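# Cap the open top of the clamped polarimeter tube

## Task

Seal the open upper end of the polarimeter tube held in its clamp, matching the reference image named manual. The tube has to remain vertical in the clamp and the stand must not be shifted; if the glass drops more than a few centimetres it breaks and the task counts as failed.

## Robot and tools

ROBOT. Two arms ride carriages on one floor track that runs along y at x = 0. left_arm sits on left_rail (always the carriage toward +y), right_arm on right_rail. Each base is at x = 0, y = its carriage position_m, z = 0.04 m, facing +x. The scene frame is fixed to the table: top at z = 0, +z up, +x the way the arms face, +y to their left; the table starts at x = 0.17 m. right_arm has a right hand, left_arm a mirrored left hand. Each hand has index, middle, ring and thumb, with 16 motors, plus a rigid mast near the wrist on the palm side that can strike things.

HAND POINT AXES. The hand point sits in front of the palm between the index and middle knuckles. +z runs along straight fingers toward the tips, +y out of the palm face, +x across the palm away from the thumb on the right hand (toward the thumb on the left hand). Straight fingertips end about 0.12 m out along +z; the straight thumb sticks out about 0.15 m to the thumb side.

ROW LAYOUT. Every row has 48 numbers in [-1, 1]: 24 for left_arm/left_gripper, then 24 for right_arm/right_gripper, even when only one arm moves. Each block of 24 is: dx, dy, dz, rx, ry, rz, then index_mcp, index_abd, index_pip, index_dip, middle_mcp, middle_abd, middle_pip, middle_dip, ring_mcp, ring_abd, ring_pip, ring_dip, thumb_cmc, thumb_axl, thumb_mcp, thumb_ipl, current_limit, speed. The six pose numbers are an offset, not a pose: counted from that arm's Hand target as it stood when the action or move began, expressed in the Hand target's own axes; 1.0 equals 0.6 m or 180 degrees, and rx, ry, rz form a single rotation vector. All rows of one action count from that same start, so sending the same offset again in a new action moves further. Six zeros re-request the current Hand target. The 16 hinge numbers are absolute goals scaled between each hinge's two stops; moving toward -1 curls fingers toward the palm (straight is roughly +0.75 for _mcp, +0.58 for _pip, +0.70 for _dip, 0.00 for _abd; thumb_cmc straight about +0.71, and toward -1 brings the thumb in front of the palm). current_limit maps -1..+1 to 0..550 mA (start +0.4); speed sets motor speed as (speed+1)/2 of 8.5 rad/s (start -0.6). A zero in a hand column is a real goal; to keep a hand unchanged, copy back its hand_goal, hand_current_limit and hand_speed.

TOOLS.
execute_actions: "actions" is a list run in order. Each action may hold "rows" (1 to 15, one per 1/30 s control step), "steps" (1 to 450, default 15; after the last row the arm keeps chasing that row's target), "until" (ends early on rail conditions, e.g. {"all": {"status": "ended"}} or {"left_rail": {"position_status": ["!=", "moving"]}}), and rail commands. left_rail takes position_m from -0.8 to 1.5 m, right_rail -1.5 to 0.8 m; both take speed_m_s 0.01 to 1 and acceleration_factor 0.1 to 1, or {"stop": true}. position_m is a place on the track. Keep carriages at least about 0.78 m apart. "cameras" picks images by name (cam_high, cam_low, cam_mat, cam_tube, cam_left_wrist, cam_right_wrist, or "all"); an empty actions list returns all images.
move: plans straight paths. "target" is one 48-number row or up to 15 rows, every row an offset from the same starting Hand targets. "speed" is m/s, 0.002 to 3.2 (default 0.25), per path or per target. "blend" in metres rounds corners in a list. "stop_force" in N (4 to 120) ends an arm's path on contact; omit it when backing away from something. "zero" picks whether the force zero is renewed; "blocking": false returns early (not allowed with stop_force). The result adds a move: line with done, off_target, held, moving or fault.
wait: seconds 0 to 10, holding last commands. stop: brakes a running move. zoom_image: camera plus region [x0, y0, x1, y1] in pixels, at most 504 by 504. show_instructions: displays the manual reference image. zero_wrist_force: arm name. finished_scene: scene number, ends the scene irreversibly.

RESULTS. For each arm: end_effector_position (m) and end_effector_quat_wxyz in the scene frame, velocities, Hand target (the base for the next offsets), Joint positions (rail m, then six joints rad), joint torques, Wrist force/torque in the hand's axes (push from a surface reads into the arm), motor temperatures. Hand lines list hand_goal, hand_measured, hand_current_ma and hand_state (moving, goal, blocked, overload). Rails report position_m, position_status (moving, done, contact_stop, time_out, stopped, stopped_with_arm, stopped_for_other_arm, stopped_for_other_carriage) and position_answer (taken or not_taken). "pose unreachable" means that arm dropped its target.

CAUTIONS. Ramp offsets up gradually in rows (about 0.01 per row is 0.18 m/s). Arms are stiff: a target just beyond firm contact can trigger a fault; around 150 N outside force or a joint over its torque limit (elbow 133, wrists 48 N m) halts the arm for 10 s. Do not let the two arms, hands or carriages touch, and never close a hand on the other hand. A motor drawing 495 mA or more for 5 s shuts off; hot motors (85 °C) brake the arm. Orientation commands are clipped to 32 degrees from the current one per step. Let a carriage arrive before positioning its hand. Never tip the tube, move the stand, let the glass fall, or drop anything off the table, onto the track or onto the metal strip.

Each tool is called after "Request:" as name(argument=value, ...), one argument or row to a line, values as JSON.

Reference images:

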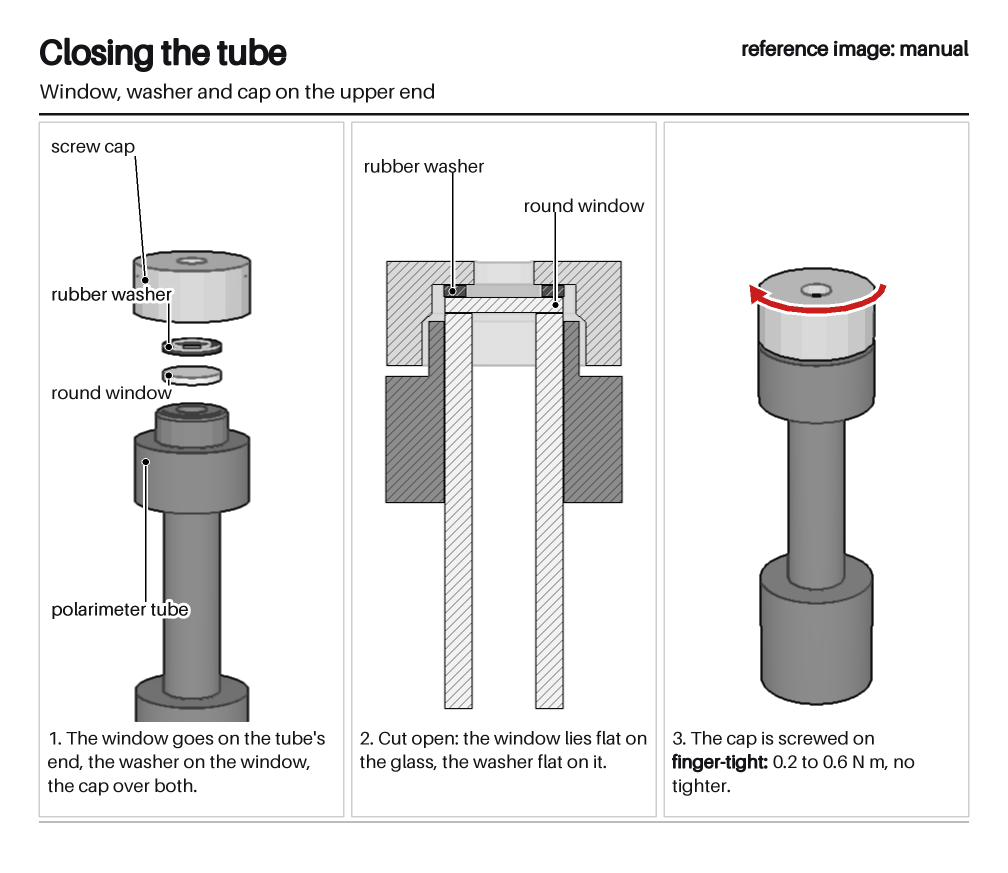

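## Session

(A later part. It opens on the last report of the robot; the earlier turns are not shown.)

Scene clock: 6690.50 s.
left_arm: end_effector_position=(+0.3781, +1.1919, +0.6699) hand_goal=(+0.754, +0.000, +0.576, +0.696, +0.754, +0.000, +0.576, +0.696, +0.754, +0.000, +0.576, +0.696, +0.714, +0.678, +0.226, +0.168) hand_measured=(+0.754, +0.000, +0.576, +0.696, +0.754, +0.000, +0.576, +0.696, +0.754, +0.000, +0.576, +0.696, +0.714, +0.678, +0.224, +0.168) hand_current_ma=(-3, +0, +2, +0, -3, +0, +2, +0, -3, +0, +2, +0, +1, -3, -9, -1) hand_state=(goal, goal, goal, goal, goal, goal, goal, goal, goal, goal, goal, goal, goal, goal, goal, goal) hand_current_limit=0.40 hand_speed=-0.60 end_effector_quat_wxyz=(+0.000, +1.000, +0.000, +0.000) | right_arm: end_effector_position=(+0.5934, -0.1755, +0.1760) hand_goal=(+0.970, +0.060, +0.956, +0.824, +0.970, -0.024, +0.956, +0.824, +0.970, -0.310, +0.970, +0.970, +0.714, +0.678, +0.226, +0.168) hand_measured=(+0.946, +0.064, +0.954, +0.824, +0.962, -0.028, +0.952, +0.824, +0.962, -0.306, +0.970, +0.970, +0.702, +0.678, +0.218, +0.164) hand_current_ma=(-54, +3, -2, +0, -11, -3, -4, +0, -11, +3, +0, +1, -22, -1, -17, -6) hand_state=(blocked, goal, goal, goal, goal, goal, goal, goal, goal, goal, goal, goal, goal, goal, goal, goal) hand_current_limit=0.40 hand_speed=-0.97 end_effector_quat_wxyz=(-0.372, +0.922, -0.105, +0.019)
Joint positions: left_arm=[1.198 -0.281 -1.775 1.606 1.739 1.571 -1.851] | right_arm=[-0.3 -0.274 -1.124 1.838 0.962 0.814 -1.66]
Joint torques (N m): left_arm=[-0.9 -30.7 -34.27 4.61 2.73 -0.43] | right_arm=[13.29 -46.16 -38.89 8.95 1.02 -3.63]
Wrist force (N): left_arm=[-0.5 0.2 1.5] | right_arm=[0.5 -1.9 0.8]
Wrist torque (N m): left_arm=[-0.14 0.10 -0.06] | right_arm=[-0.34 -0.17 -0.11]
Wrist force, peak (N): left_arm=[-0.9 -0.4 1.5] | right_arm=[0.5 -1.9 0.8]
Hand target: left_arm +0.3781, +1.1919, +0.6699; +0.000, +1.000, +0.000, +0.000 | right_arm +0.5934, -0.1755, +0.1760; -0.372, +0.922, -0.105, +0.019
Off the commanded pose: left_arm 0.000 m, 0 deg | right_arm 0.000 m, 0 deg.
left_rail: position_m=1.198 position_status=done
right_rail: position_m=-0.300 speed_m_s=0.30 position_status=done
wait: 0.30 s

Request:
move(
  target=[
    [0,0,0,0,0,0,0.754,0,0.576,0.696,0.754,0,0.576,0.696,0.754,0,0.576,0.696,0.714,0.678,0.226,0.168,0.4,-0.6,0,0,0,0,0,0,0.97,-0.14,0.956,0.823,0.97,0.17,0.956,0.823,0.97,-0.31,0.97,0.97,0.714,0.678,0.226,0.168,0.65,-0.97],
  ],
  speed=0.02,
  cameras=["cam_tube"],
)

Request:
zoom_image(
  camera="cam_tube",
  region=[280, 150, 325, 195],
)

Request:
wait(
  seconds=0.5,
)

Request:
wait(
  seconds=0.3,
)

Request:
move(
  target=[
    [0,0,0,0,0,0,0.754,0,0.576,0.696,0.754,0,0.576,0.696,0.754,0,0.576,0.696,0.714,0.678,0.226,0.168,0.4,-0.6,-0.028937,-0.000299,0.002029,0.001453,0.023017,0.024127,0.97,-0.14,0.956,0.823,0.97,0.17,0.956,0.823,0.97,-0.31,0.97,0.97,0.714,0.678,0.226,0.168,0.65,-0.97],
    [0,0,0,0,0,0,0.754,0,0.576,0.696,0.754,0,0.576,0.696,0.754,0,0.576,0.696,0.714,0.678,0.226,0.168,0.4,-0.6,-0.05755,-0.002788,0.006129,0.002907,0.046033,0.048253,0.97,-0.14,0.956,0.823,0.97,0.17,0.956,0.823,0.97,-0.31,0.97,0.97,0.714,0.678,0.226,0.168,0.65,-0.97],
  ],
  speed=0.03,
  blend=[0.003,0],
  cameras=["cam_tube"],
)

Request:
zoom_image(
  camera="cam_tube",
  region=[280, 150, 325, 195],
)

Request:
wait(
  seconds=0.2,
)

Request:
wait(
  seconds=0.2,
)

Request:
wait(
  seconds=0.2,
)

Request:
move(
  target=[
    [0,0,0,0,0,0,0.754,0,0.576,0.696,0.754,0,0.576,0.696,0.754,0,0.576,0.696,0.714,0.678,0.226,0.168,0.4,-0.6,0,0,0,0,0,0,0.97,0.09,0.956,0.823,0.97,-0.06,0.956,0.823,0.97,-0.31,0.97,0.97,0.714,0.678,0.226,0.168,0.4,-0.93],
  ],
  speed=0.03,
  cameras=[],
)

Request:
wait(
  seconds=0.8,
)

Request:
wait(
  seconds=0.2,
)

Request:
wait(
  seconds=0.2,
)

Request:
wait(
  seconds=0.2,
)

Scene clock: 6721.17 s.
left_arm: end_effector_position=(+0.3781, +1.1919, +0.6699) hand_goal=(+0.754, +0.000, +0.576, +0.696, +0.754, +0.000, +0.576, +0.696, +0.754, +0.000, +0.576, +0.696, +0.714, +0.678, +0.226, +0.168) hand_measured=(+0.754, +0.000, +0.576, +0.696, +0.754, +0.000, +0.576, +0.696, +0.754, +0.000, +0.576, +0.696, +0.714, +0.678, +0.224, +0.168) hand_current_ma=(-3, +0, +2, +0, -3, +0, +2, +0, -3, +0, +2, +0, +1, -3, -9, -1) hand_state=(goal, goal, goal, goal, goal, goal, goal, goal, goal, goal, goal, goal, goal, goal, goal, goal) hand_current_limit=0.40 hand_speed=-0.60 end_effector_quat_wxyz=(+0.000, +1.000, +0.000, +0.000) | right_arm: end_effector_position=(+0.5934, -0.1755, +0.1760) hand_goal=(+0.970, -0.140, +0.956, +0.824, +0.970, +0.170, +0.956, +0.824, +0.970, -0.310, +0.970, +0.970, +0.714, +0.678, +0.226, +0.168) hand_measured=(+0.946, +0.040, +0.954, +0.824, +0.962, -0.016, +0.952, +0.824, +0.962, -0.306, +0.970, +0.970, +0.702, +0.678, +0.218, +0.164) hand_current_ma=(-54, +77, -2, +0, -11, -106, -4, +0, -11, +3, +0, +1, -22, -1, -17, -6) hand_state=(blocked, moving, goal, goal, goal, moving, goal, goal, goal, goal, goal, goal, goal, goal, goal, goal) hand_current_limit=0.65 hand_speed=-0.97 end_effector_quat_wxyz=(-0.372, +0.922, -0.105, +0.019)
Joint positions: left_arm=[1.198 -0.281 -1.775 1.606 1.739 1.571 -1.851] | right_arm=[-0.3 -0.274 -1.124 1.838 0.962 0.814 -1.66]
Joint torques (N m): left_arm=[-1.09 -31.33 -34.39 4.73 2.7 -0.32] | right_arm=[10.51 -46.25 -38 9.1 0.91 -3.22]
Wrist force (N): left_arm=[-0.9 -0.1 0.9] | right_arm=[0.9 -1.8 0.8]
Wrist torque (N m): left_arm=[-0.13 0.14 -0.10] | right_arm=[-0.32 -0.13 -0.04]
Wrist force, peak (N): left_arm=[-0.7 -0.2 1.9] | right_arm=[0.4 -2.1 0.9]
Hand target: left_arm +0.3781, +1.1919, +0.6699; +0.000, +1.000, +0.000, +0.000 | right_arm +0.5934, -0.1755, +0.1760; -0.372, +0.922, -0.105, +0.019
Off the commanded pose: left_arm 0.000 m, 0 deg | right_arm 0.000 m, 0 deg.
left_rail: position_m=1.198 position_status=done
right_rail: position_m=-0.300 speed_m_s=0.30 position_status=done
move: done
Images, in order (width x height): cam_tube 672x504.

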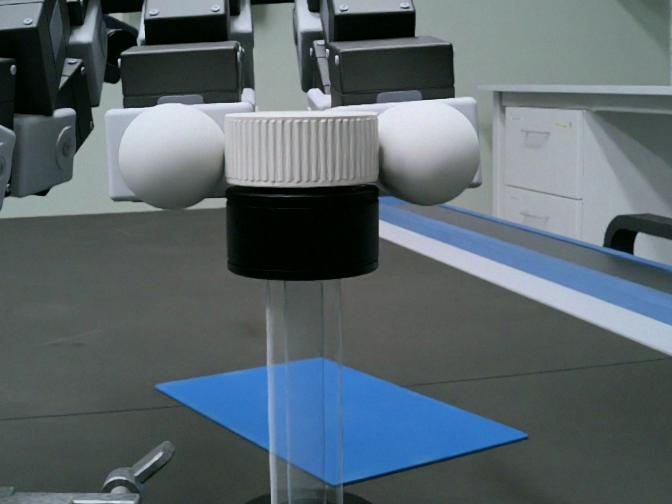

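Scaled by 11.200 from the camera's 672x504 image, which has a finer 960x720 frame.

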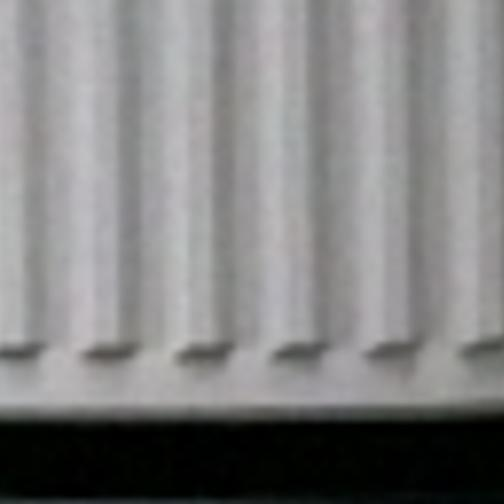

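Scene clock: 6721.67 s.
left_arm: end_effector_position=(+0.3781, +1.1919, +0.6699) hand_goal=(+0.754, +0.000, +0.576, +0.696, +0.754, +0.000, +0.576, +0.696, +0.754, +0.000, +0.576, +0.696, +0.714, +0.678, +0.226, +0.168) hand_measured=(+0.754, +0.000, +0.576, +0.696, +0.754, +0.000, +0.576, +0.696, +0.754, +0.000, +0.576, +0.696, +0.714, +0.678, +0.224, +0.168) hand_current_ma=(-3, +0, +2, +0, -3, +0, +2, +0, -3, +0, +2, +0, +1, -3, -9, -1) hand_state=(goal, goal, goal, goal, goal, goal, goal, goal, goal, goal, goal, goal, goal, goal, goal, goal) hand_current_limit=0.40 hand_speed=-0.60 end_effector_quat_wxyz=(+0.000, +1.000, +0.000, +0.000) | right_arm: end_effector_position=(+0.5934, -0.1755, +0.1760) hand_goal=(+0.970, -0.140, +0.956, +0.824, +0.970, +0.170, +0.956, +0.824, +0.970, -0.310, +0.970, +0.970, +0.714, +0.678, +0.226, +0.168) hand_measured=(+0.946, +0.036, +0.954, +0.824, +0.962, -0.010, +0.952, +0.824, +0.962, -0.306, +0.970, +0.970, +0.702, +0.678, +0.218, +0.164) hand_current_ma=(-54, +260, -2, +0, -11, -294, -4, +0, -11, +3, +0, +1, -22, -1, -17, -6) hand_state=(blocked, moving, goal, goal, goal, moving, goal, goal, goal, goal, goal, goal, goal, goal, goal, goal) hand_current_limit=0.65 hand_speed=-0.97 end_effector_quat_wxyz=(-0.372, +0.922, -0.105, +0.019)
Joint positions: left_arm=[1.198 -0.281 -1.775 1.606 1.739 1.571 -1.851] | right_arm=[-0.3 -0.274 -1.124 1.838 0.962 0.814 -1.66]
Joint torques (N m): left_arm=[-1.12 -30.66 -34.22 4.74 2.6 -0.36] | right_arm=[9.17 -46.05 -37.68 8.92 1.03 -3.34]
Wrist force (N): left_arm=[-0.6 -0.1 1.9] | right_arm=[1.5 -1.8 1.1]
Wrist torque (N m): left_arm=[-0.19 0.12 -0.06] | right_arm=[-0.34 -0.15 0.02]
Wrist force, peak (N): left_arm=[-0.6 -0.1 1.9] | right_arm=[1.5 -1.8 1.1]
Hand target: left_arm +0.3781, +1.1919, +0.6699; +0.000, +1.000, +0.000, +0.000 | right_arm +0.5934, -0.1755, +0.1760; -0.372, +0.922, -0.105, +0.019
Off the commanded pose: left_arm 0.000 m, 0 deg | right_arm 0.000 m, 0 deg.
left_rail: position_m=1.198 position_status=done
right_rail: position_m=-0.300 speed_m_s=0.30 position_status=done
wait: 0.50 s

Scene clock: 6721.97 s.
left_arm: end_effector_position=(+0.3781, +1.1919, +0.6699) hand_goal=(+0.754, +0.000, +0.576, +0.696, +0.754, +0.000, +0.576, +0.696, +0.754, +0.000, +0.576, +0.696, +0.714, +0.678, +0.226, +0.168) hand_measured=(+0.754, +0.000, +0.576, +0.696, +0.754, +0.000, +0.576, +0.696, +0.754, +0.000, +0.576, +0.696, +0.714, +0.678, +0.224, +0.168) hand_current_ma=(-3, +0, +2, +0, -3, +0, +2, +0, -3, +0, +2, +0, +1, -3, -9, -1) hand_state=(goal, goal, goal, goal, goal, goal, goal, goal, goal, goal, goal, goal, goal, goal, goal, goal) hand_current_limit=0.40 hand_speed=-0.60 end_effector_quat_wxyz=(+0.000, +1.000, +0.000, +0.000) | right_arm: end_effector_position=(+0.5934, -0.1755, +0.1760) hand_goal=(+0.970, -0.140, +0.956, +0.824, +0.970, +0.170, +0.956, +0.824, +0.970, -0.310, +0.970, +0.970, +0.714, +0.678, +0.226, +0.168) hand_measured=(+0.946, +0.034, +0.954, +0.824, +0.962, -0.008, +0.952, +0.824, +0.962, -0.306, +0.970, +0.970, +0.702, +0.678, +0.218, +0.164) hand_current_ma=(-54, +393, -2, +0, -11, -427, -4, +0, -11, +3, +0, +1, -22, -1, -17, -6) hand_state=(blocked, moving, goal, goal, goal, moving, goal, goal, goal, goal, goal, goal, goal, goal, goal, goal) hand_current_limit=0.65 hand_speed=-0.97 end_effector_quat_wxyz=(-0.372, +0.922, -0.105, +0.019)
Joint positions: left_arm=[1.198 -0.281 -1.775 1.606 1.739 1.571 -1.851] | right_arm=[-0.3 -0.274 -1.124 1.838 0.962 0.814 -1.66]
Joint torques (N m): left_arm=[-0.38 -30.82 -34.13 4.78 2.71 -0.24] | right_arm=[9.12 -46.12 -37.64 8.81 1.02 -3.36]
Wrist force (N): left_arm=[-0.3 -0.2 1.3] | right_arm=[1.5 -2.1 0.9]
Wrist torque (N m): left_arm=[-0.16 0.08 -0.04] | right_arm=[-0.37 -0.13 0.02]
Wrist force, peak (N): left_arm=[-0.9 0.7 1.8] | right_arm=[1.5 -2.1 0.9]
Hand target: left_arm +0.3781, +1.1919, +0.6699; +0.000, +1.000, +0.000, +0.000 | right_arm +0.5934, -0.1755, +0.1760; -0.372, +0.922, -0.105, +0.019
Off the commanded pose: left_arm 0.000 m, 0 deg | right_arm 0.000 m, 0 deg.
left_rail: position_m=1.198 position_status=done
right_rail: position_m=-0.300 speed_m_s=0.30 position_status=done
wait: 0.30 s

Scene clock: 6725.87 s.
left_arm: end_effector_position=(+0.3781, +1.1919, +0.6699) hand_goal=(+0.754, +0.000, +0.576, +0.696, +0.754, +0.000, +0.576, +0.696, +0.754, +0.000, +0.576, +0.696, +0.714, +0.678, +0.226, +0.168) hand_measured=(+0.754, +0.000, +0.576, +0.696, +0.754, +0.000, +0.576, +0.696, +0.754, +0.000, +0.576, +0.696, +0.714, +0.678, +0.224, +0.168) hand_current_ma=(-3, +0, +2, +0, -3, +0, +2, +0, -3, +0, +2, +0, +1, -3, -9, -1) hand_state=(goal, goal, goal, goal, goal, goal, goal, goal, goal, goal, goal, goal, goal, goal, goal, goal) hand_current_limit=0.40 hand_speed=-0.60 end_effector_quat_wxyz=(+0.000, +1.000, +0.000, +0.000) | right_arm: end_effector_position=(+0.5604, -0.1647, +0.1760) hand_goal=(+0.970, -0.140, +0.956, +0.824, +0.970, +0.170, +0.956, +0.824, +0.970, -0.310, +0.970, +0.970, +0.714, +0.678, +0.226, +0.168) hand_measured=(+0.944, +0.034, +0.954, +0.824, +0.964, -0.006, +0.952, +0.824, +0.962, -0.306, +0.970, +0.970, +0.702, +0.678, +0.218, +0.164) hand_current_ma=(-60, +454, -3, +0, -9, -454, -4, +0, -11, +3, +0, +1, -22, -1, -17, -6) hand_state=(blocked, blocked, goal, goal, goal, blocked, goal, goal, goal, goal, goal, goal, goal, goal, goal, goal) hand_current_limit=0.65 hand_speed=-0.97 end_effector_quat_wxyz=(-0.368, +0.906, -0.201, +0.058)
Joint positions: left_arm=[1.198 -0.281 -1.775 1.606 1.739 1.571 -1.851] | right_arm=[-0.3 -0.283 -1.227 1.943 0.768 0.812 -1.383]
Joint torques (N m): left_arm=[-1.76 -30.19 -34.59 4.65 2.73 -0.25] | right_arm=[-17.75 -66.65 -21.42 0.89 1 2.9]
Wrist force (N): left_arm=[-0.4 0.1 1.1] | right_arm=[-0.2 -0.8 0.9]
Wrist torque (N m): left_arm=[-0.10 0.07 -0.05] | right_arm=[-0.30 -0.21 -0.35]
Wrist force, peak (N): left_arm=[-1.1 0.5 1.7] | right_arm=[1.3 -2.1 1.0]
Hand target: left_arm +0.3781, +1.1919, +0.6699; +0.000, +1.000, +0.000, +0.000 | right_arm +0.5604, -0.1647, +0.1760; -0.368, +0.906, -0.201, +0.058
Off the commanded pose: left_arm 0.000 m, 0 deg | right_arm 0.000 m, 0 deg.
left_rail: position_m=1.198 position_status=done
right_rail: position_m=-0.300 speed_m_s=0.30 position_status=done
move: done
Images, in order (width x height): cam_tube 672x504.

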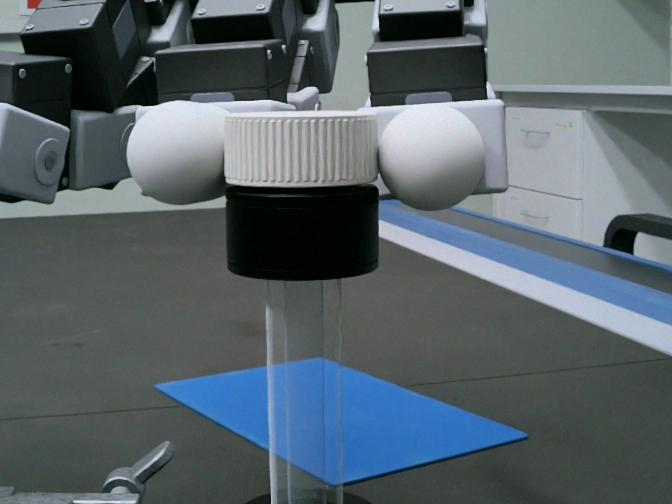

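Scaled by 11.200 from the camera's 672x504 image, which has a finer 960x720 frame.

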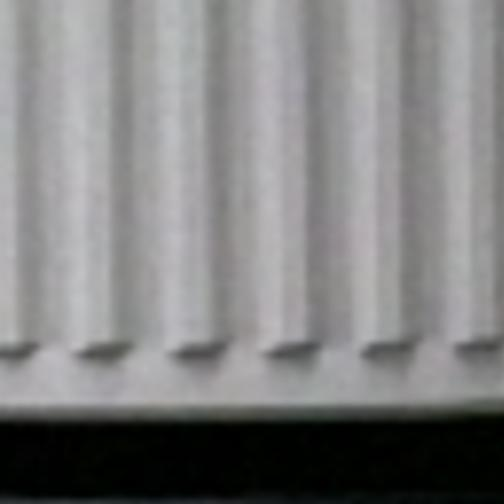

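Scene clock: 6726.07 s.
left_arm: end_effector_position=(+0.3781, +1.1919, +0.6699) hand_goal=(+0.754, +0.000, +0.576, +0.696, +0.754, +0.000, +0.576, +0.696, +0.754, +0.000, +0.576, +0.696, +0.714, +0.678, +0.226, +0.168) hand_measured=(+0.754, +0.000, +0.576, +0.696, +0.754, +0.000, +0.576, +0.696, +0.754, +0.000, +0.576, +0.696, +0.714, +0.678, +0.224, +0.168) hand_current_ma=(-3, +0, +2, +0, -3, +0, +2, +0, -3, +0, +2, +0, +1, -3, -9, -1) hand_state=(goal, goal, goal, goal, goal, goal, goal, goal, goal, goal, goal, goal, goal, goal, goal, goal) hand_current_limit=0.40 hand_speed=-0.60 end_effector_quat_wxyz=(+0.000, +1.000, +0.000, +0.000) | right_arm: end_effector_position=(+0.5604, -0.1647, +0.1760) hand_goal=(+0.970, -0.140, +0.956, +0.824, +0.970, +0.170, +0.956, +0.824, +0.970, -0.310, +0.970, +0.970, +0.714, +0.678, +0.226, +0.168) hand_measured=(+0.944, +0.034, +0.954, +0.824, +0.964, -0.006, +0.952, +0.824, +0.962, -0.306, +0.970, +0.970, +0.702, +0.678, +0.218, +0.164) hand_current_ma=(-60, +454, -3, +0, -9, -454, -4, +0, -11, +3, +0, +1, -22, -1, -17, -6) hand_state=(blocked, blocked, goal, goal, goal, blocked, goal, goal, goal, goal, goal, goal, goal, goal, goal, goal) hand_current_limit=0.65 hand_speed=-0.97 end_effector_quat_wxyz=(-0.368, +0.906, -0.201, +0.058)
Joint positions: left_arm=[1.198 -0.281 -1.775 1.606 1.739 1.571 -1.851] | right_arm=[-0.3 -0.283 -1.227 1.943 0.768 0.812 -1.383]
Joint torques (N m): left_arm=[-0.44 -31.17 -34.27 4.67 2.61 -0.29] | right_arm=[-17.17 -66.56 -21.37 0.12 0.98 3.05]
Wrist force (N): left_arm=[-0.4 0.4 1.1] | right_arm=[0.2 -1.1 0.8]
Wrist torque (N m): left_arm=[-0.07 0.08 -0.05] | right_arm=[-0.33 -0.26 -0.32]
Wrist force, peak (N): left_arm=[-0.8 -0.1 1.9] | right_arm=[0.3 -1.3 0.6]
Hand target: left_arm +0.3781, +1.1919, +0.6699; +0.000, +1.000, +0.000, +0.000 | right_arm +0.5604, -0.1647, +0.1760; -0.368, +0.906, -0.201, +0.058
Off the commanded pose: left_arm 0.000 m, 0 deg | right_arm 0.000 m, 0 deg.
left_rail: position_m=1.198 position_status=done
right_rail: position_m=-0.300 speed_m_s=0.30 position_status=done
wait: 0.20 s

Scene clock: 6726.27 s.
left_arm: end_effector_position=(+0.3781, +1.1919, +0.6699) hand_goal=(+0.754, +0.000, +0.576, +0.696, +0.754, +0.000, +0.576, +0.696, +0.754, +0.000, +0.576, +0.696, +0.714, +0.678, +0.226, +0.168) hand_measured=(+0.754, +0.000, +0.576, +0.696, +0.754, +0.000, +0.576, +0.696, +0.754, +0.000, +0.576, +0.696, +0.714, +0.678, +0.224, +0.168) hand_current_ma=(-3, +0, +2, +0, -3, +0, +2, +0, -3, +0, +2, +0, +1, -3, -9, -1) hand_state=(goal, goal, goal, goal, goal, goal, goal, goal, goal, goal, goal, goal, goal, goal, goal, goal) hand_current_limit=0.40 hand_speed=-0.60 end_effector_quat_wxyz=(+0.000, +1.000, +0.000, +0.000) | right_arm: end_effector_position=(+0.5604, -0.1647, +0.1760) hand_goal=(+0.970, -0.140, +0.956, +0.824, +0.970, +0.170, +0.956, +0.824, +0.970, -0.310, +0.970, +0.970, +0.714, +0.678, +0.226, +0.168) hand_measured=(+0.944, +0.034, +0.954, +0.824, +0.964, -0.006, +0.952, +0.824, +0.962, -0.306, +0.970, +0.970, +0.702, +0.678, +0.218, +0.164) hand_current_ma=(-60, +454, -3, +0, -9, -454, -4, +0, -11, +3, +0, +1, -22, -1, -17, -6) hand_state=(blocked, blocked, goal, goal, goal, blocked, goal, goal, goal, goal, goal, goal, goal, goal, goal, goal) hand_current_limit=0.65 hand_speed=-0.97 end_effector_quat_wxyz=(-0.368, +0.906, -0.201, +0.058)
Joint positions: left_arm=[1.198 -0.281 -1.775 1.606 1.739 1.571 -1.851] | right_arm=[-0.3 -0.283 -1.227 1.943 0.768 0.812 -1.383]
Joint torques (N m): left_arm=[-0.68 -31.88 -34.37 4.68 2.66 -0.24] | right_arm=[-16.26 -65.38 -21.67 0.07 0.76 3.02]
Wrist force (N): left_arm=[-0.9 -0.3 1.4] | right_arm=[0.1 -1.3 0.5]
Wrist torque (N m): left_arm=[-0.19 0.15 -0.08] | right_arm=[-0.32 -0.23 -0.35]
Wrist force, peak (N): left_arm=[-0.9 0.1 1.6] | right_arm=[0.1 -1.3 0.7]
Hand target: left_arm +0.3781, +1.1919, +0.6699; +0.000, +1.000, +0.000, +0.000 | right_arm +0.5604, -0.1647, +0.1760; -0.368, +0.906, -0.201, +0.058
Off the commanded pose: left_arm 0.000 m, 0 deg | right_arm 0.000 m, 0 deg.
left_rail: position_m=1.198 position_status=done
right_rail: position_m=-0.300 speed_m_s=0.30 position_status=done
wait: 0.20 s

Scene clock: 6726.47 s.
left_arm: end_effector_position=(+0.3781, +1.1919, +0.6699) hand_goal=(+0.754, +0.000, +0.576, +0.696, +0.754, +0.000, +0.576, +0.696, +0.754, +0.000, +0.576, +0.696, +0.714, +0.678, +0.226, +0.168) hand_measured=(+0.754, +0.000, +0.576, +0.696, +0.754, +0.000, +0.576, +0.696, +0.754, +0.000, +0.576, +0.696, +0.714, +0.678, +0.224, +0.168) hand_current_ma=(-3, +0, +2, +0, -3, +0, +2, +0, -3, +0, +2, +0, +1, -3, -9, -1) hand_state=(goal, goal, goal, goal, goal, goal, goal, goal, goal, goal, goal, goal, goal, goal, goal, goal) hand_current_limit=0.40 hand_speed=-0.60 end_effector_quat_wxyz=(+0.000, +1.000, +0.000, +0.000) | right_arm: end_effector_position=(+0.5604, -0.1647, +0.1760) hand_goal=(+0.970, -0.140, +0.956, +0.824, +0.970, +0.170, +0.956, +0.824, +0.970, -0.310, +0.970, +0.970, +0.714, +0.678, +0.226, +0.168) hand_measured=(+0.944, +0.034, +0.954, +0.824, +0.964, -0.006, +0.952, +0.824, +0.962, -0.306, +0.970, +0.970, +0.702, +0.678, +0.218, +0.164) hand_current_ma=(-60, +454, -3, +0, -9, -454, -4, +0, -11, +3, +0, +1, -22, -1, -17, -6) hand_state=(blocked, blocked, goal, goal, goal, blocked, goal, goal, goal, goal, goal, goal, goal, goal, goal, goal) hand_current_limit=0.65 hand_speed=-0.97 end_effector_quat_wxyz=(-0.368, +0.906, -0.201, +0.058)
Joint positions: left_arm=[1.198 -0.281 -1.775 1.606 1.739 1.571 -1.851] | right_arm=[-0.3 -0.283 -1.227 1.943 0.768 0.812 -1.383]
Joint torques (N m): left_arm=[-1.16 -31.42 -34.4 4.68 2.79 -0.3] | right_arm=[-14.73 -66.82 -21.19 0.06 0.66 3.11]
Wrist force (N): left_arm=[-0.2 0.3 1.3] | right_arm=[0.1 -1.0 0.4]
Wrist torque (N m): left_arm=[-0.11 0.06 -0.04] | right_arm=[-0.28 -0.23 -0.34]
Wrist force, peak (N): left_arm=[-0.7 0.4 1.6] | right_arm=[0.2 -1.3 0.5]
Hand target: left_arm +0.3781, +1.1919, +0.6699; +0.000, +1.000, +0.000, +0.000 | right_arm +0.5604, -0.1647, +0.1760; -0.368, +0.906, -0.201, +0.058
Off the commanded pose: left_arm 0.000 m, 0 deg | right_arm 0.000 m, 0 deg.
left_rail: position_m=1.198 position_status=done
right_rail: position_m=-0.300 speed_m_s=0.30 position_status=done
wait: 0.20 s

Scene clock: 6727.40 s.
left_arm: end_effector_position=(+0.3781, +1.1919, +0.6699) hand_goal=(+0.754, +0.000, +0.576, +0.696, +0.754, +0.000, +0.576, +0.696, +0.754, +0.000, +0.576, +0.696, +0.714, +0.678, +0.226, +0.168) hand_measured=(+0.754, +0.000, +0.576, +0.696, +0.754, +0.000, +0.576, +0.696, +0.754, +0.000, +0.576, +0.696, +0.714, +0.678, +0.224, +0.168) hand_current_ma=(-3, +0, +2, +0, -3, +0, +2, +0, -3, +0, +2, +0, +1, -3, -9, -1) hand_state=(goal, goal, goal, goal, goal, goal, goal, goal, goal, goal, goal, goal, goal, goal, goal, goal) hand_current_limit=0.40 hand_speed=-0.60 end_effector_quat_wxyz=(+0.000, +1.000, +0.000, +0.000) | right_arm: end_effector_position=(+0.5604, -0.1647, +0.1760) hand_goal=(+0.970, +0.090, +0.956, +0.824, +0.970, -0.060, +0.956, +0.824, +0.970, -0.310, +0.970, +0.970, +0.714, +0.678, +0.226, +0.168) hand_measured=(+0.946, +0.086, +0.952, +0.824, +0.962, -0.056, +0.952, +0.824, +0.962, -0.306, +0.970, +0.970, +0.702, +0.678, +0.218, +0.164) hand_current_ma=(-55, -4, -3, +0, -11, +3, -4, +0, -11, +3, +0, +1, -22, -1, -17, -6) hand_state=(blocked, goal, goal, goal, goal, goal, goal, goal, goal, goal, goal, goal, goal, goal, goal, goal) hand_current_limit=0.40 hand_speed=-0.93 end_effector_quat_wxyz=(-0.368, +0.906, -0.201, +0.058)
Joint positions: left_arm=[1.198 -0.281 -1.775 1.606 1.739 1.571 -1.851] | right_arm=[-0.3 -0.283 -1.227 1.943 0.768 0.812 -1.383]
Joint torques (N m): left_arm=[0.46 -31.03 -34.02 4.61 2.66 -0.2] | right_arm=[-9.64 -65.48 -22.08 0.45 0.79 3.21]
Wrist force (N): left_arm=[-0.4 0.0 1.4] | right_arm=[0.3 -1.6 0.9]
Wrist torque (N m): left_arm=[-0.14 0.09 -0.05] | right_arm=[-0.31 -0.15 -0.27]
Wrist force, peak (N): left_arm=[-1.0 -0.1 2.0] | right_arm=[0.8 -1.8 0.5]
Hand target: left_arm +0.3781, +1.1919, +0.6699; +0.000, +1.000, +0.000, +0.000 | right_arm +0.5604, -0.1647, +0.1760; -0.368, +0.906, -0.201, +0.058
Off the commanded pose: left_arm 0.000 m, 0 deg | right_arm 0.000 m, 0 deg.
left_rail: position_m=1.198 position_status=done
right_rail: position_m=-0.300 speed_m_s=0.30 position_status=done
move: done
No camera images: "cameras" was empty.

Scene clock: 6728.20 s.
left_arm: end_effector_position=(+0.3781, +1.1919, +0.6699) hand_goal=(+0.754, +0.000, +0.576, +0.696, +0.754, +0.000, +0.576, +0.696, +0.754, +0.000, +0.576, +0.696, +0.714, +0.678, +0.226, +0.168) hand_measured=(+0.754, +0.000, +0.576, +0.696, +0.754, +0.000, +0.576, +0.696, +0.754, +0.000, +0.576, +0.696, +0.714, +0.678, +0.224, +0.168) hand_current_ma=(-3, +0, +2, +0, -3, +0, +2, +0, -3, +0, +2, +0, +1, -3, -9, -1) hand_state=(goal, goal, goal, goal, goal, goal, goal, goal, goal, goal, goal, goal, goal, goal, goal, goal) hand_current_limit=0.40 hand_speed=-0.60 end_effector_quat_wxyz=(+0.000, +1.000, +0.000, +0.000) | right_arm: end_effector_position=(+0.5604, -0.1647, +0.1760) hand_goal=(+0.970, +0.090, +0.956, +0.824, +0.970, -0.060, +0.956, +0.824, +0.970, -0.310, +0.970, +0.970, +0.714, +0.678, +0.226, +0.168) hand_measured=(+0.946, +0.086, +0.952, +0.824, +0.962, -0.056, +0.952, +0.824, +0.962, -0.306, +0.970, +0.970, +0.702, +0.678, +0.218, +0.164) hand_current_ma=(-55, -4, -3, +0, -11, +3, -4, +0, -11, +3, +0, +1, -22, -1, -17, -6) hand_state=(blocked, goal, goal, goal, goal, goal, goal, goal, goal, goal, goal, goal, goal, goal, goal, goal) hand_current_limit=0.40 hand_speed=-0.93 end_effector_quat_wxyz=(-0.368, +0.906, -0.201, +0.058)
Joint positions: left_arm=[1.198 -0.281 -1.775 1.606 1.739 1.571 -1.851] | right_arm=[-0.3 -0.283 -1.227 1.943 0.768 0.812 -1.383]
Joint torques (N m): left_arm=[-2.31 -31.11 -34.21 4.71 2.67 -0.37] | right_arm=[-6.26 -66.23 -21.43 0.9 0.96 2.8]
Wrist force (N): left_arm=[-0.1 0.1 1.2] | right_arm=[0.2 -1.4 0.7]
Wrist torque (N m): left_arm=[-0.12 0.05 -0.03] | right_arm=[-0.27 -0.13 -0.27]
Wrist force, peak (N): left_arm=[-0.7 0.1 1.6] | right_arm=[0.4 -1.8 1.0]
Hand target: left_arm +0.3781, +1.1919, +0.6699; +0.000, +1.000, +0.000, +0.000 | right_arm +0.5604, -0.1647, +0.1760; -0.368, +0.906, -0.201, +0.058
Off the commanded pose: left_arm 0.000 m, 0 deg | right_arm 0.000 m, 0 deg.
left_rail: position_m=1.198 position_status=done
right_rail: position_m=-0.300 speed_m_s=0.30 position_status=done
wait: 0.80 s

Scene clock: 6728.40 s.
left_arm: end_effector_position=(+0.3781, +1.1919, +0.6699) hand_goal=(+0.754, +0.000, +0.576, +0.696, +0.754, +0.000, +0.576, +0.696, +0.754, +0.000, +0.576, +0.696, +0.714, +0.678, +0.226, +0.168) hand_measured=(+0.754, +0.000, +0.576, +0.696, +0.754, +0.000, +0.576, +0.696, +0.754, +0.000, +0.576, +0.696, +0.714, +0.678, +0.224, +0.168) hand_current_ma=(-3, +0, +2, +0, -3, +0, +2, +0, -3, +0, +2, +0, +1, -3, -9, -1) hand_state=(goal, goal, goal, goal, goal, goal, goal, goal, goal, goal, goal, goal, goal, goal, goal, goal) hand_current_limit=0.40 hand_speed=-0.60 end_effector_quat_wxyz=(+0.000, +1.000, +0.000, +0.000) | right_arm: end_effector_position=(+0.5604, -0.1647, +0.1760) hand_goal=(+0.970, +0.090, +0.956, +0.824, +0.970, -0.060, +0.956, +0.824, +0.970, -0.310, +0.970, +0.970, +0.714, +0.678, +0.226, +0.168) hand_measured=(+0.946, +0.086, +0.952, +0.824, +0.962, -0.056, +0.952, +0.824, +0.962, -0.306, +0.970, +0.970, +0.702, +0.678, +0.218, +0.164) hand_current_ma=(-55, -4, -3, +0, -11, +3, -4, +0, -11, +3, +0, +1, -22, -1, -17, -6) hand_state=(blocked, goal, goal, goal, goal, goal, goal, goal, goal, goal, goal, goal, goal, goal, goal, goal) hand_current_limit=0.40 hand_speed=-0.93 end_effector_quat_wxyz=(-0.368, +0.906, -0.201, +0.058)
Joint positions: left_arm=[1.198 -0.281 -1.775 1.606 1.739 1.571 -1.851] | right_arm=[-0.3 -0.283 -1.227 1.943 0.768 0.812 -1.383]
Joint torques (N m): left_arm=[-0.9 -31.01 -34.53 4.73 2.77 -0.44] | right_arm=[-4.92 -64.74 -21.27 0.95 0.73 2.85]
Wrist force (N): left_arm=[-0.7 0.2 1.3] | right_arm=[0.4 -1.5 0.5]
Wrist torque (N m): left_arm=[-0.11 0.12 -0.08] | right_arm=[-0.26 -0.16 -0.26]
Wrist force, peak (N): left_arm=[-1.0 0.0 1.4] | right_arm=[0.3 -1.7 1.0]
Hand target: left_arm +0.3781, +1.1919, +0.6699; +0.000, +1.000, +0.000, +0.000 | right_arm +0.5604, -0.1647, +0.1760; -0.368, +0.906, -0.201, +0.058
Off the commanded pose: left_arm 0.000 m, 0 deg | right_arm 0.000 m, 0 deg.
left_rail: position_m=1.198 position_status=done
right_rail: position_m=-0.300 speed_m_s=0.30 position_status=done
wait: 0.20 s

Scene clock: 6728.60 s.
left_arm: end_effector_position=(+0.3781, +1.1919, +0.6699) hand_goal=(+0.754, +0.000, +0.576, +0.696, +0.754, +0.000, +0.576, +0.696, +0.754, +0.000, +0.576, +0.696, +0.714, +0.678, +0.226, +0.168) hand_measured=(+0.754, +0.000, +0.576, +0.696, +0.754, +0.000, +0.576, +0.696, +0.754, +0.000, +0.576, +0.696, +0.714, +0.678, +0.224, +0.168) hand_current_ma=(-3, +0, +2, +0, -3, +0, +2, +0, -3, +0, +2, +0, +1, -3, -9, -1) hand_state=(goal, goal, goal, goal, goal, goal, goal, goal, goal, goal, goal, goal, goal, goal, goal, goal) hand_current_limit=0.40 hand_speed=-0.60 end_effector_quat_wxyz=(+0.000, +1.000, +0.000, +0.000) | right_arm: end_effector_position=(+0.5604, -0.1647, +0.1760) hand_goal=(+0.970, +0.090, +0.956, +0.824, +0.970, -0.060, +0.956, +0.824, +0.970, -0.310, +0.970, +0.970, +0.714, +0.678, +0.226, +0.168) hand_measured=(+0.946, +0.086, +0.952, +0.824, +0.962, -0.056, +0.952, +0.824, +0.962, -0.306, +0.970, +0.970, +0.702, +0.678, +0.218, +0.164) hand_current_ma=(-55, -4, -3, +0, -11, +3, -4, +0, -11, +3, +0, +1, -22, -1, -17, -6) hand_state=(blocked, goal, goal, goal, goal, goal, goal, goal, goal, goal, goal, goal, goal, goal, goal, goal) hand_current_limit=0.40 hand_speed=-0.93 end_effector_quat_wxyz=(-0.368, +0.906, -0.201, +0.058)
Joint positions: left_arm=[1.198 -0.281 -1.775 1.606 1.739 1.571 -1.851] | right_arm=[-0.3 -0.283 -1.227 1.943 0.768 0.812 -1.383]
Joint torques (N m): left_arm=[-1.83 -31.26 -34.17 4.72 2.71 -0.32] | right_arm=[-3.32 -65.97 -21.96 1.13 0.7 2.57]
Wrist force (N): left_arm=[-0.7 0.3 1.1] | right_arm=[0.4 -1.6 0.6]
Wrist torque (N m): left_arm=[-0.09 0.12 -0.08] | right_arm=[-0.28 -0.16 -0.25]
Wrist force, peak (N): left_arm=[-0.5 0.0 1.6] | right_arm=[0.6 -1.7 0.6]
Hand target: left_arm +0.3781, +1.1919, +0.6699; +0.000, +1.000, +0.000, +0.000 | right_arm +0.5604, -0.1647, +0.1760; -0.368, +0.906, -0.201, +0.058
Off the commanded pose: left_arm 0.000 m, 0 deg | right_arm 0.000 m, 0 deg.
left_rail: position_m=1.198 position_status=done
right_rail: position_m=-0.300 speed_m_s=0.30 position_status=done
wait: 0.20 s

Scene clock: 6728.80 s.
left_arm: end_effector_position=(+0.3781, +1.1919, +0.6699) hand_goal=(+0.754, +0.000, +0.576, +0.696, +0.754, +0.000, +0.576, +0.696, +0.754, +0.000, +0.576, +0.696, +0.714, +0.678, +0.226, +0.168) hand_measured=(+0.754, +0.000, +0.576, +0.696, +0.754, +0.000, +0.576, +0.696, +0.754, +0.000, +0.576, +0.696, +0.714, +0.678, +0.224, +0.168) hand_current_ma=(-3, +0, +2, +0, -3, +0, +2, +0, -3, +0, +2, +0, +1, -3, -9, -1) hand_state=(goal, goal, goal, goal, goal, goal, goal, goal, goal, goal, goal, goal, goal, goal, goal, goal) hand_current_limit=0.40 hand_speed=-0.60 end_effector_quat_wxyz=(+0.000, +1.000, +0.000, +0.000) | right_arm: end_effector_position=(+0.5604, -0.1647, +0.1760) hand_goal=(+0.970, +0.090, +0.956, +0.824, +0.970, -0.060, +0.956, +0.824, +0.970, -0.310, +0.970, +0.970, +0.714, +0.678, +0.226, +0.168) hand_measured=(+0.946, +0.086, +0.952, +0.824, +0.962, -0.056, +0.952, +0.824, +0.962, -0.306, +0.970, +0.970, +0.702, +0.678, +0.218, +0.164) hand_current_ma=(-55, -4, -3, +0, -11, +3, -4, +0, -11, +3, +0, +1, -22, -1, -17, -6) hand_state=(blocked, goal, goal, goal, goal, goal, goal, goal, goal, goal, goal, goal, goal, goal, goal, goal) hand_current_limit=0.40 hand_speed=-0.93 end_effector_quat_wxyz=(-0.368, +0.906, -0.201, +0.058)
Joint positions: left_arm=[1.198 -0.281 -1.775 1.606 1.739 1.571 -1.851] | right_arm=[-0.3 -0.283 -1.227 1.943 0.768 0.812 -1.383]
Joint torques (N m): left_arm=[-2.11 -30.99 -34.43 4.67 2.68 -0.38] | right_arm=[-2.55 -65.06 -21.37 1.16 0.95 2.74]
Wrist force (N): left_arm=[-0.6 0.4 1.4] | right_arm=[0.1 -1.9 0.5]
Wrist torque (N m): left_arm=[-0.09 0.11 -0.07] | right_arm=[-0.31 -0.13 -0.29]
Wrist force, peak (N): left_arm=[-1.0 0.3 1.3] | right_arm=[0.4 -1.8 0.9]
Hand target: left_arm +0.3781, +1.1919, +0.6699; +0.000, +1.000, +0.000, +0.000 | right_arm +0.5604, -0.1647, +0.1760; -0.368, +0.906, -0.201, +0.058
Off the commanded pose: left_arm 0.000 m, 0 deg | right_arm 0.000 m, 0 deg.
left_rail: position_m=1.198 position_status=done
right_rail: position_m=-0.300 speed_m_s=0.30 position_status=done
wait: 0.20 s

Request:
move(
  target=[
    [0,0,0,0,0,0,0.754,0,0.576,0.696,0.754,0,0.576,0.696,0.754,0,0.576,0.696,0.714,0.678,0.226,0.168,0.4,-0.6,0,0,0,0,0,0,0.97,-0.14,0.956,0.823,0.97,0.17,0.956,0.823,0.97,-0.31,0.97,0.97,0.714,0.678,0.226,0.168,0.65,-0.93],
  ],
  speed=0.02,
  cameras=["cam_tube"],
)

Request:
wait(
  seconds=0.6,
  cameras=["cam_tube"],
)

Request:
zoom_image(
  camera="cam_tube",
  region=[280, 150, 325, 195],
)

Request:
move(
  target=[
    [0,0,0,0,0,0,0.754,0,0.576,0.696,0.754,0,0.576,0.696,0.754,0,0.576,0.696,0.714,0.678,0.226,0.168,0.4,-0.6,-0.028937,-0.000299,0.002029,0.001453,0.023017,0.024127,0.97,-0.14,0.956,0.823,0.97,0.17,0.956,0.823,0.97,-0.31,0.97,0.97,0.714,0.678,0.226,0.168,0.65,-0.93],
    [0,0,0,0,0,0,0.754,0,0.576,0.696,0.754,0,0.576,0.696,0.754,0,0.576,0.696,0.714,0.678,0.226,0.168,0.4,-0.6,-0.05755,-0.002788,0.006129,0.002907,0.046033,0.048253,0.97,-0.14,0.956,0.823,0.97,0.17,0.956,0.823,0.97,-0.31,0.97,0.97,0.714,0.678,0.226,0.168,0.65,-0.93],
  ],
  speed=0.25,
  blend=[0.006,0],
  cameras=["cam_tube"],
)

Request:
zoom_image(
  camera="cam_tube",
  region=[280, 150, 325, 195],
)

Request:
wait(
  seconds=0.2,
)

Request:
wait(
  seconds=0.2,
)

Scene clock: 6770.63 s.
left_arm: end_effector_position=(+0.3781, +1.1919, +0.6699) hand_goal=(+0.754, +0.000, +0.576, +0.696, +0.754, +0.000, +0.576, +0.696, +0.754, +0.000, +0.576, +0.696, +0.714, +0.678, +0.226, +0.168) hand_measured=(+0.754, +0.000, +0.576, +0.696, +0.754, +0.000, +0.576, +0.696, +0.754, +0.000, +0.576, +0.696, +0.714, +0.678, +0.224, +0.168) hand_current_ma=(-3, +0, +2, +0, -3, +0, +2, +0, -3, +0, +2, +0, +1, -3, -9, -1) hand_state=(goal, goal, goal, goal, goal, goal, goal, goal, goal, goal, goal, goal, goal, goal, goal, goal) hand_current_limit=0.40 hand_speed=-0.60 end_effector_quat_wxyz=(+0.000, +1.000, +0.000, +0.000) | right_arm: end_effector_position=(+0.5604, -0.1647, +0.1760) hand_goal=(+0.970, -0.140, +0.956, +0.824, +0.970, +0.170, +0.956, +0.824, +0.970, -0.310, +0.970, +0.970, +0.714, +0.678, +0.226, +0.168) hand_measured=(+0.946, +0.040, +0.952, +0.824, +0.962, -0.010, +0.952, +0.824, +0.962, -0.306, +0.970, +0.970, +0.702, +0.678, +0.218, +0.164) hand_current_ma=(-55, +219, -3, +0, -11, -218, -4, +0, -11, +3, +0, +1, -22, -1, -17, -6) hand_state=(blocked, moving, goal, goal, goal, moving, goal, goal, goal, goal, goal, goal, goal, goal, goal, goal) hand_current_limit=0.65 hand_speed=-0.93 end_effector_quat_wxyz=(-0.368, +0.906, -0.201, +0.058)
Joint positions: left_arm=[1.198 -0.281 -1.775 1.606 1.739 1.571 -1.851] | right_arm=[-0.3 -0.283 -1.227 1.943 0.768 0.812 -1.383]
Joint torques (N m): left_arm=[-0.74 -31.25 -34.44 4.71 2.84 -0.34] | right_arm=[4.84 -64.28 -20.91 2.56 0.46 1.96]
Wrist force (N): left_arm=[-0.5 0.5 1.6] | right_arm=[0.7 -1.6 0.8]
Wrist torque (N m): left_arm=[-0.11 0.10 -0.07] | right_arm=[-0.28 -0.12 -0.20]
Wrist force, peak (N): left_arm=[-0.6 -0.3 2.2] | right_arm=[0.7 -1.9 1.0]
Hand target: left_arm +0.3781, +1.1919, +0.6699; +0.000, +1.000, +0.000, +0.000 | right_arm +0.5604, -0.1647, +0.1760; -0.368, +0.906, -0.201, +0.058
Off the commanded pose: left_arm 0.000 m, 0 deg | right_arm 0.000 m, 0 deg.
left_rail: position_m=1.198 position_status=done
right_rail: position_m=-0.300 speed_m_s=0.30 position_status=done
move: done
Images, in order (width x height): cam_tube 672x504.

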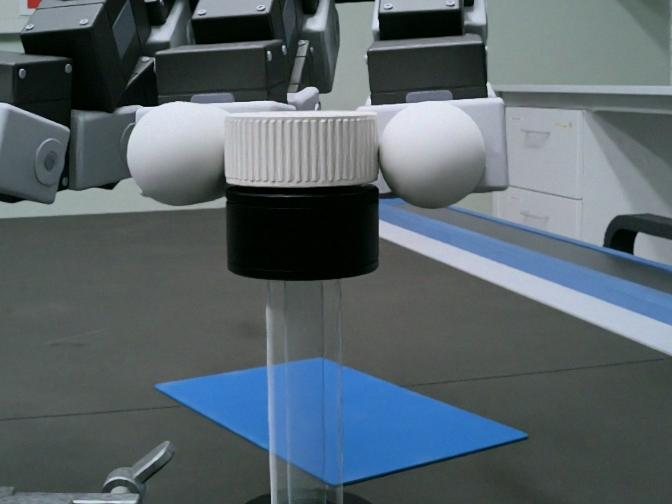

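Scene clock: 6771.23 s.
left_arm: end_effector_position=(+0.3781, +1.1919, +0.6699) hand_goal=(+0.754, +0.000, +0.576, +0.696, +0.754, +0.000, +0.576, +0.696, +0.754, +0.000, +0.576, +0.696, +0.714, +0.678, +0.226, +0.168) hand_measured=(+0.754, +0.000, +0.576, +0.696, +0.754, +0.000, +0.576, +0.696, +0.754, +0.000, +0.576, +0.696, +0.714, +0.678, +0.224, +0.168) hand_current_ma=(-3, +0, +2, +0, -3, +0, +2, +0, -3, +0, +2, +0, +1, -3, -9, -1) hand_state=(goal, goal, goal, goal, goal, goal, goal, goal, goal, goal, goal, goal, goal, goal, goal, goal) hand_current_limit=0.40 hand_speed=-0.60 end_effector_quat_wxyz=(+0.000, +1.000, +0.000, +0.000) | right_arm: end_effector_position=(+0.5604, -0.1647, +0.1760) hand_goal=(+0.970, -0.140, +0.956, +0.824, +0.970, +0.170, +0.956, +0.824, +0.970, -0.310, +0.970, +0.970, +0.714, +0.678, +0.226, +0.168) hand_measured=(+0.946, +0.036, +0.952, +0.824, +0.962, -0.004, +0.952, +0.824, +0.962, -0.306, +0.970, +0.970, +0.702, +0.678, +0.218, +0.164) hand_current_ma=(-55, +454, -3, +0, -11, -454, -4, +0, -11, +3, +0, +1, -22, -1, -17, -6) hand_state=(blocked, blocked, goal, goal, goal, blocked, goal, goal, goal, goal, goal, goal, goal, goal, goal, goal) hand_current_limit=0.65 hand_speed=-0.93 end_effector_quat_wxyz=(-0.368, +0.906, -0.201, +0.058)
Joint positions: left_arm=[1.198 -0.281 -1.775 1.606 1.739 1.571 -1.851] | right_arm=[-0.3 -0.283 -1.227 1.943 0.768 0.812 -1.383]
Joint torques (N m): left_arm=[-1.79 -31.23 -34.53 4.81 2.69 -0.39] | right_arm=[4.46 -64.31 -21.14 2.94 0.44 1.93]
Wrist force (N): left_arm=[-0.5 0.1 1.5] | right_arm=[1.2 -1.7 1.0]
Wrist torque (N m): left_arm=[-0.14 0.10 -0.06] | right_arm=[-0.32 -0.15 -0.15]
Wrist force, peak (N): left_arm=[-0.9 0.3 1.7] | right_arm=[1.3 -1.8 0.9]
Hand target: left_arm +0.3781, +1.1919, +0.6699; +0.000, +1.000, +0.000, +0.000 | right_arm +0.5604, -0.1647, +0.1760; -0.368, +0.906, -0.201, +0.058
Off the commanded pose: left_arm 0.000 m, 0 deg | right_arm 0.000 m, 0 deg.
left_rail: position_m=1.198 position_status=done
right_rail: position_m=-0.300 speed_m_s=0.30 position_status=done
wait: 0.60 s
Images, in order (width x height): cam_tube 672x504.

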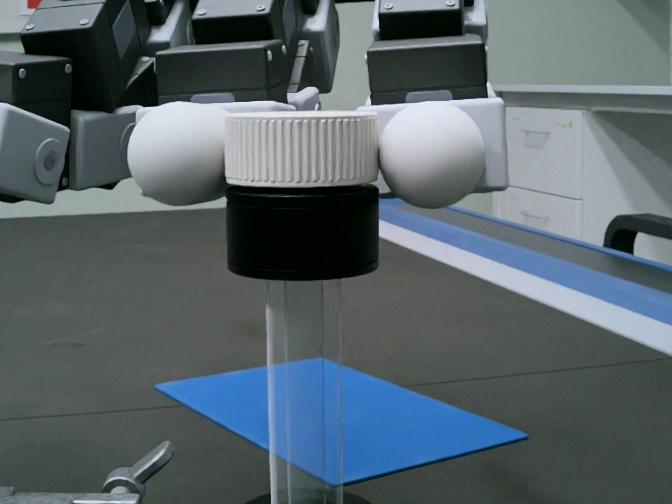

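Scaled by 11.200 from the camera's 672x504 image, which has a finer 960x720 frame.

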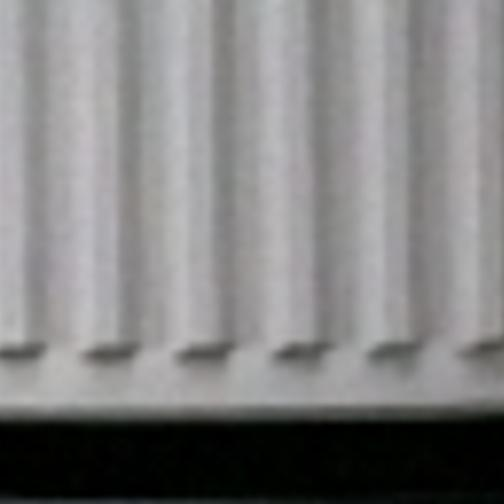

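Scene clock: 6772.30 s.
left_arm: end_effector_position=(+0.3781, +1.1919, +0.6699) hand_goal=(+0.754, +0.000, +0.576, +0.696, +0.754, +0.000, +0.576, +0.696, +0.754, +0.000, +0.576, +0.696, +0.714, +0.678, +0.226, +0.168) hand_measured=(+0.754, +0.000, +0.576, +0.696, +0.754, +0.000, +0.576, +0.696, +0.754, +0.000, +0.576, +0.696, +0.714, +0.678, +0.224, +0.168) hand_current_ma=(-3, +0, +2, +0, -3, +0, +2, +0, -3, +0, +2, +0, +1, -3, -9, -1) hand_state=(goal, goal, goal, goal, goal, goal, goal, goal, goal, goal, goal, goal, goal, goal, goal, goal) hand_current_limit=0.40 hand_speed=-0.60 end_effector_quat_wxyz=(+0.000, +1.000, +0.000, +0.000) | right_arm: end_effector_position=(+0.5304, -0.1472, +0.1760) hand_goal=(+0.970, -0.140, +0.956, +0.824, +0.970, +0.170, +0.956, +0.824, +0.970, -0.310, +0.970, +0.970, +0.714, +0.678, +0.226, +0.168) hand_measured=(+0.942, +0.028, +0.956, +0.826, +0.966, -0.004, +0.948, +0.820, +0.962, -0.306, +0.970, +0.970, +0.702, +0.678, +0.218, +0.164) hand_current_ma=(-67, +454, -1, +1, -4, -454, -10, -4, -11, +3, +0, +1, -22, -1, -17, -6) hand_state=(blocked, blocked, goal, goal, goal, blocked, goal, goal, goal, goal, goal, goal, goal, goal, goal, goal) hand_current_limit=0.65 hand_speed=-0.93 end_effector_quat_wxyz=(-0.360, +0.880, -0.294, +0.096)
Joint positions: left_arm=[1.198 -0.281 -1.775 1.606 1.739 1.571 -1.851] | right_arm=[-0.3 -0.267 -1.335 2.04 0.577 0.854 -1.084]
Joint torques (N m): left_arm=[-1.92 -31.57 -34.15 4.79 2.79 -0.25] | right_arm=[15.35 -59.54 -22.19 -1.03 0.92 3.62]
Wrist force (N): left_arm=[-0.6 -0.2 1.8] | right_arm=[-0.6 -0.3 -1.2]
Wrist torque (N m): left_arm=[-0.21 0.12 -0.06] | right_arm=[-0.14 -0.34 -0.49]
Wrist force, peak (N): left_arm=[-0.9 0.1 1.8] | right_arm=[3.7 -1.7 1.7]
Hand target: left_arm +0.3781, +1.1919, +0.6699; +0.000, +1.000, +0.000, +0.000 | right_arm +0.5304, -0.1472, +0.1760; -0.360, +0.880, -0.294, +0.096
Off the commanded pose: left_arm 0.000 m, 0 deg | right_arm 0.000 m, 0 deg.
left_rail: position_m=1.198 position_status=done
right_rail: position_m=-0.300 speed_m_s=0.30 position_status=done
move: done
Images, in order (width x height): cam_tube 672x504.

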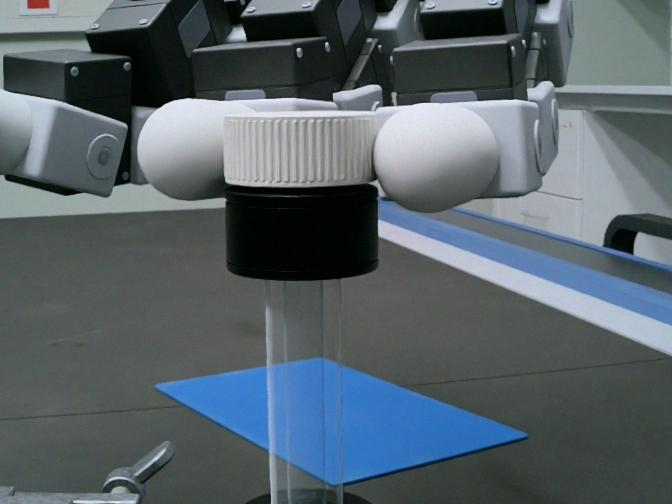

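Scaled by 11.200 from the camera's 672x504 image, which has a finer 960x720 frame.

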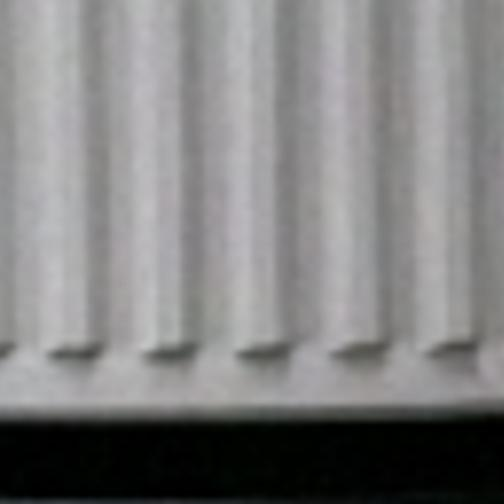

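Scene clock: 6772.50 s.
left_arm: end_effector_position=(+0.3781, +1.1919, +0.6699) hand_goal=(+0.754, +0.000, +0.576, +0.696, +0.754, +0.000, +0.576, +0.696, +0.754, +0.000, +0.576, +0.696, +0.714, +0.678, +0.226, +0.168) hand_measured=(+0.754, +0.000, +0.576, +0.696, +0.754, +0.000, +0.576, +0.696, +0.754, +0.000, +0.576, +0.696, +0.714, +0.678, +0.224, +0.168) hand_current_ma=(-3, +0, +2, +0, -3, +0, +2, +0, -3, +0, +2, +0, +1, -3, -9, -1) hand_state=(goal, goal, goal, goal, goal, goal, goal, goal, goal, goal, goal, goal, goal, goal, goal, goal) hand_current_limit=0.40 hand_speed=-0.60 end_effector_quat_wxyz=(+0.000, +1.000, +0.000, +0.000) | right_arm: end_effector_position=(+0.5304, -0.1472, +0.1760) hand_goal=(+0.970, -0.140, +0.956, +0.824, +0.970, +0.170, +0.956, +0.824, +0.970, -0.310, +0.970, +0.970, +0.714, +0.678, +0.226, +0.168) hand_measured=(+0.942, +0.028, +0.956, +0.826, +0.966, -0.004, +0.948, +0.820, +0.962, -0.306, +0.970, +0.970, +0.702, +0.678, +0.218, +0.164) hand_current_ma=(-67, +454, -1, +1, -4, -454, -10, -4, -11, +3, +0, +1, -22, -1, -17, -6) hand_state=(blocked, blocked, goal, goal, goal, blocked, goal, goal, goal, goal, goal, goal, goal, goal, goal, goal) hand_current_limit=0.65 hand_speed=-0.93 end_effector_quat_wxyz=(-0.360, +0.880, -0.294, +0.096)
Joint positions: left_arm=[1.198 -0.281 -1.775 1.606 1.739 1.571 -1.851] | right_arm=[-0.3 -0.267 -1.335 2.04 0.577 0.854 -1.084]
Joint torques (N m): left_arm=[-1.43 -30.92 -34.47 4.8 2.58 -0.28] | right_arm=[15.76 -57.87 -22.83 -0.84 0.93 3.21]
Wrist force (N): left_arm=[-0.7 0.2 1.5] | right_arm=[-0.6 -0.3 -0.9]
Wrist torque (N m): left_arm=[-0.14 0.13 -0.08] | right_arm=[-0.16 -0.35 -0.49]
Wrist force, peak (N): left_arm=[-0.8 -0.2 1.5] | right_arm=[-0.8 -0.5 -1.4]
Hand target: left_arm +0.3781, +1.1919, +0.6699; +0.000, +1.000, +0.000, +0.000 | right_arm +0.5304, -0.1472, +0.1760; -0.360, +0.880, -0.294, +0.096
Off the commanded pose: left_arm 0.000 m, 0 deg | right_arm 0.000 m, 0 deg.
left_rail: position_m=1.198 position_status=done
right_rail: position_m=-0.300 speed_m_s=0.30 position_status=done
wait: 0.20 s

Scene clock: 6772.70 s.
left_arm: end_effector_position=(+0.3781, +1.1919, +0.6699) hand_goal=(+0.754, +0.000, +0.576, +0.696, +0.754, +0.000, +0.576, +0.696, +0.754, +0.000, +0.576, +0.696, +0.714, +0.678, +0.226, +0.168) hand_measured=(+0.754, +0.000, +0.576, +0.696, +0.754, +0.000, +0.576, +0.696, +0.754, +0.000, +0.576, +0.696, +0.714, +0.678, +0.224, +0.168) hand_current_ma=(-3, +0, +2, +0, -3, +0, +2, +0, -3, +0, +2, +0, +1, -3, -9, -1) hand_state=(goal, goal, goal, goal, goal, goal, goal, goal, goal, goal, goal, goal, goal, goal, goal, goal) hand_current_limit=0.40 hand_speed=-0.60 end_effector_quat_wxyz=(+0.000, +1.000, +0.000, +0.000) | right_arm: end_effector_position=(+0.5304, -0.1472, +0.1760) hand_goal=(+0.970, -0.140, +0.956, +0.824, +0.970, +0.170, +0.956, +0.824, +0.970, -0.310, +0.970, +0.970, +0.714, +0.678, +0.226, +0.168) hand_measured=(+0.942, +0.028, +0.956, +0.826, +0.966, -0.004, +0.948, +0.820, +0.962, -0.306, +0.970, +0.970, +0.702, +0.678, +0.218, +0.164) hand_current_ma=(-67, +454, -1, +1, -4, -454, -10, -4, -11, +3, +0, +1, -22, -1, -17, -6) hand_state=(blocked, blocked, goal, goal, goal, blocked, goal, goal, goal, goal, goal, goal, goal, goal, goal, goal) hand_current_limit=0.65 hand_speed=-0.93 end_effector_quat_wxyz=(-0.360, +0.880, -0.294, +0.096)
Joint positions: left_arm=[1.198 -0.281 -1.775 1.606 1.739 1.571 -1.851] | right_arm=[-0.3 -0.267 -1.335 2.04 0.577 0.854 -1.084]
Joint torques (N m): left_arm=[-1.25 -30.58 -34.42 4.71 2.51 -0.25] | right_arm=[15.52 -58.77 -22.94 -0.81 1.02 3.13]
Wrist force (N): left_arm=[-0.6 -0.3 1.1] | right_arm=[-0.6 -0.3 -1.0]
Wrist torque (N m): left_arm=[-0.17 0.11 -0.06] | right_arm=[-0.16 -0.36 -0.49]
Wrist force, peak (N): left_arm=[-0.6 -0.4 1.8] | right_arm=[-0.9 -0.6 -1.3]
Hand target: left_arm +0.3781, +1.1919, +0.6699; +0.000, +1.000, +0.000, +0.000 | right_arm +0.5304, -0.1472, +0.1760; -0.360, +0.880, -0.294, +0.096
Off the commanded pose: left_arm 0.000 m, 0 deg | right_arm 0.000 m, 0 deg.
left_rail: position_m=1.198 position_status=done
right_rail: position_m=-0.300 speed_m_s=0.30 position_status=done
wait: 0.20 s


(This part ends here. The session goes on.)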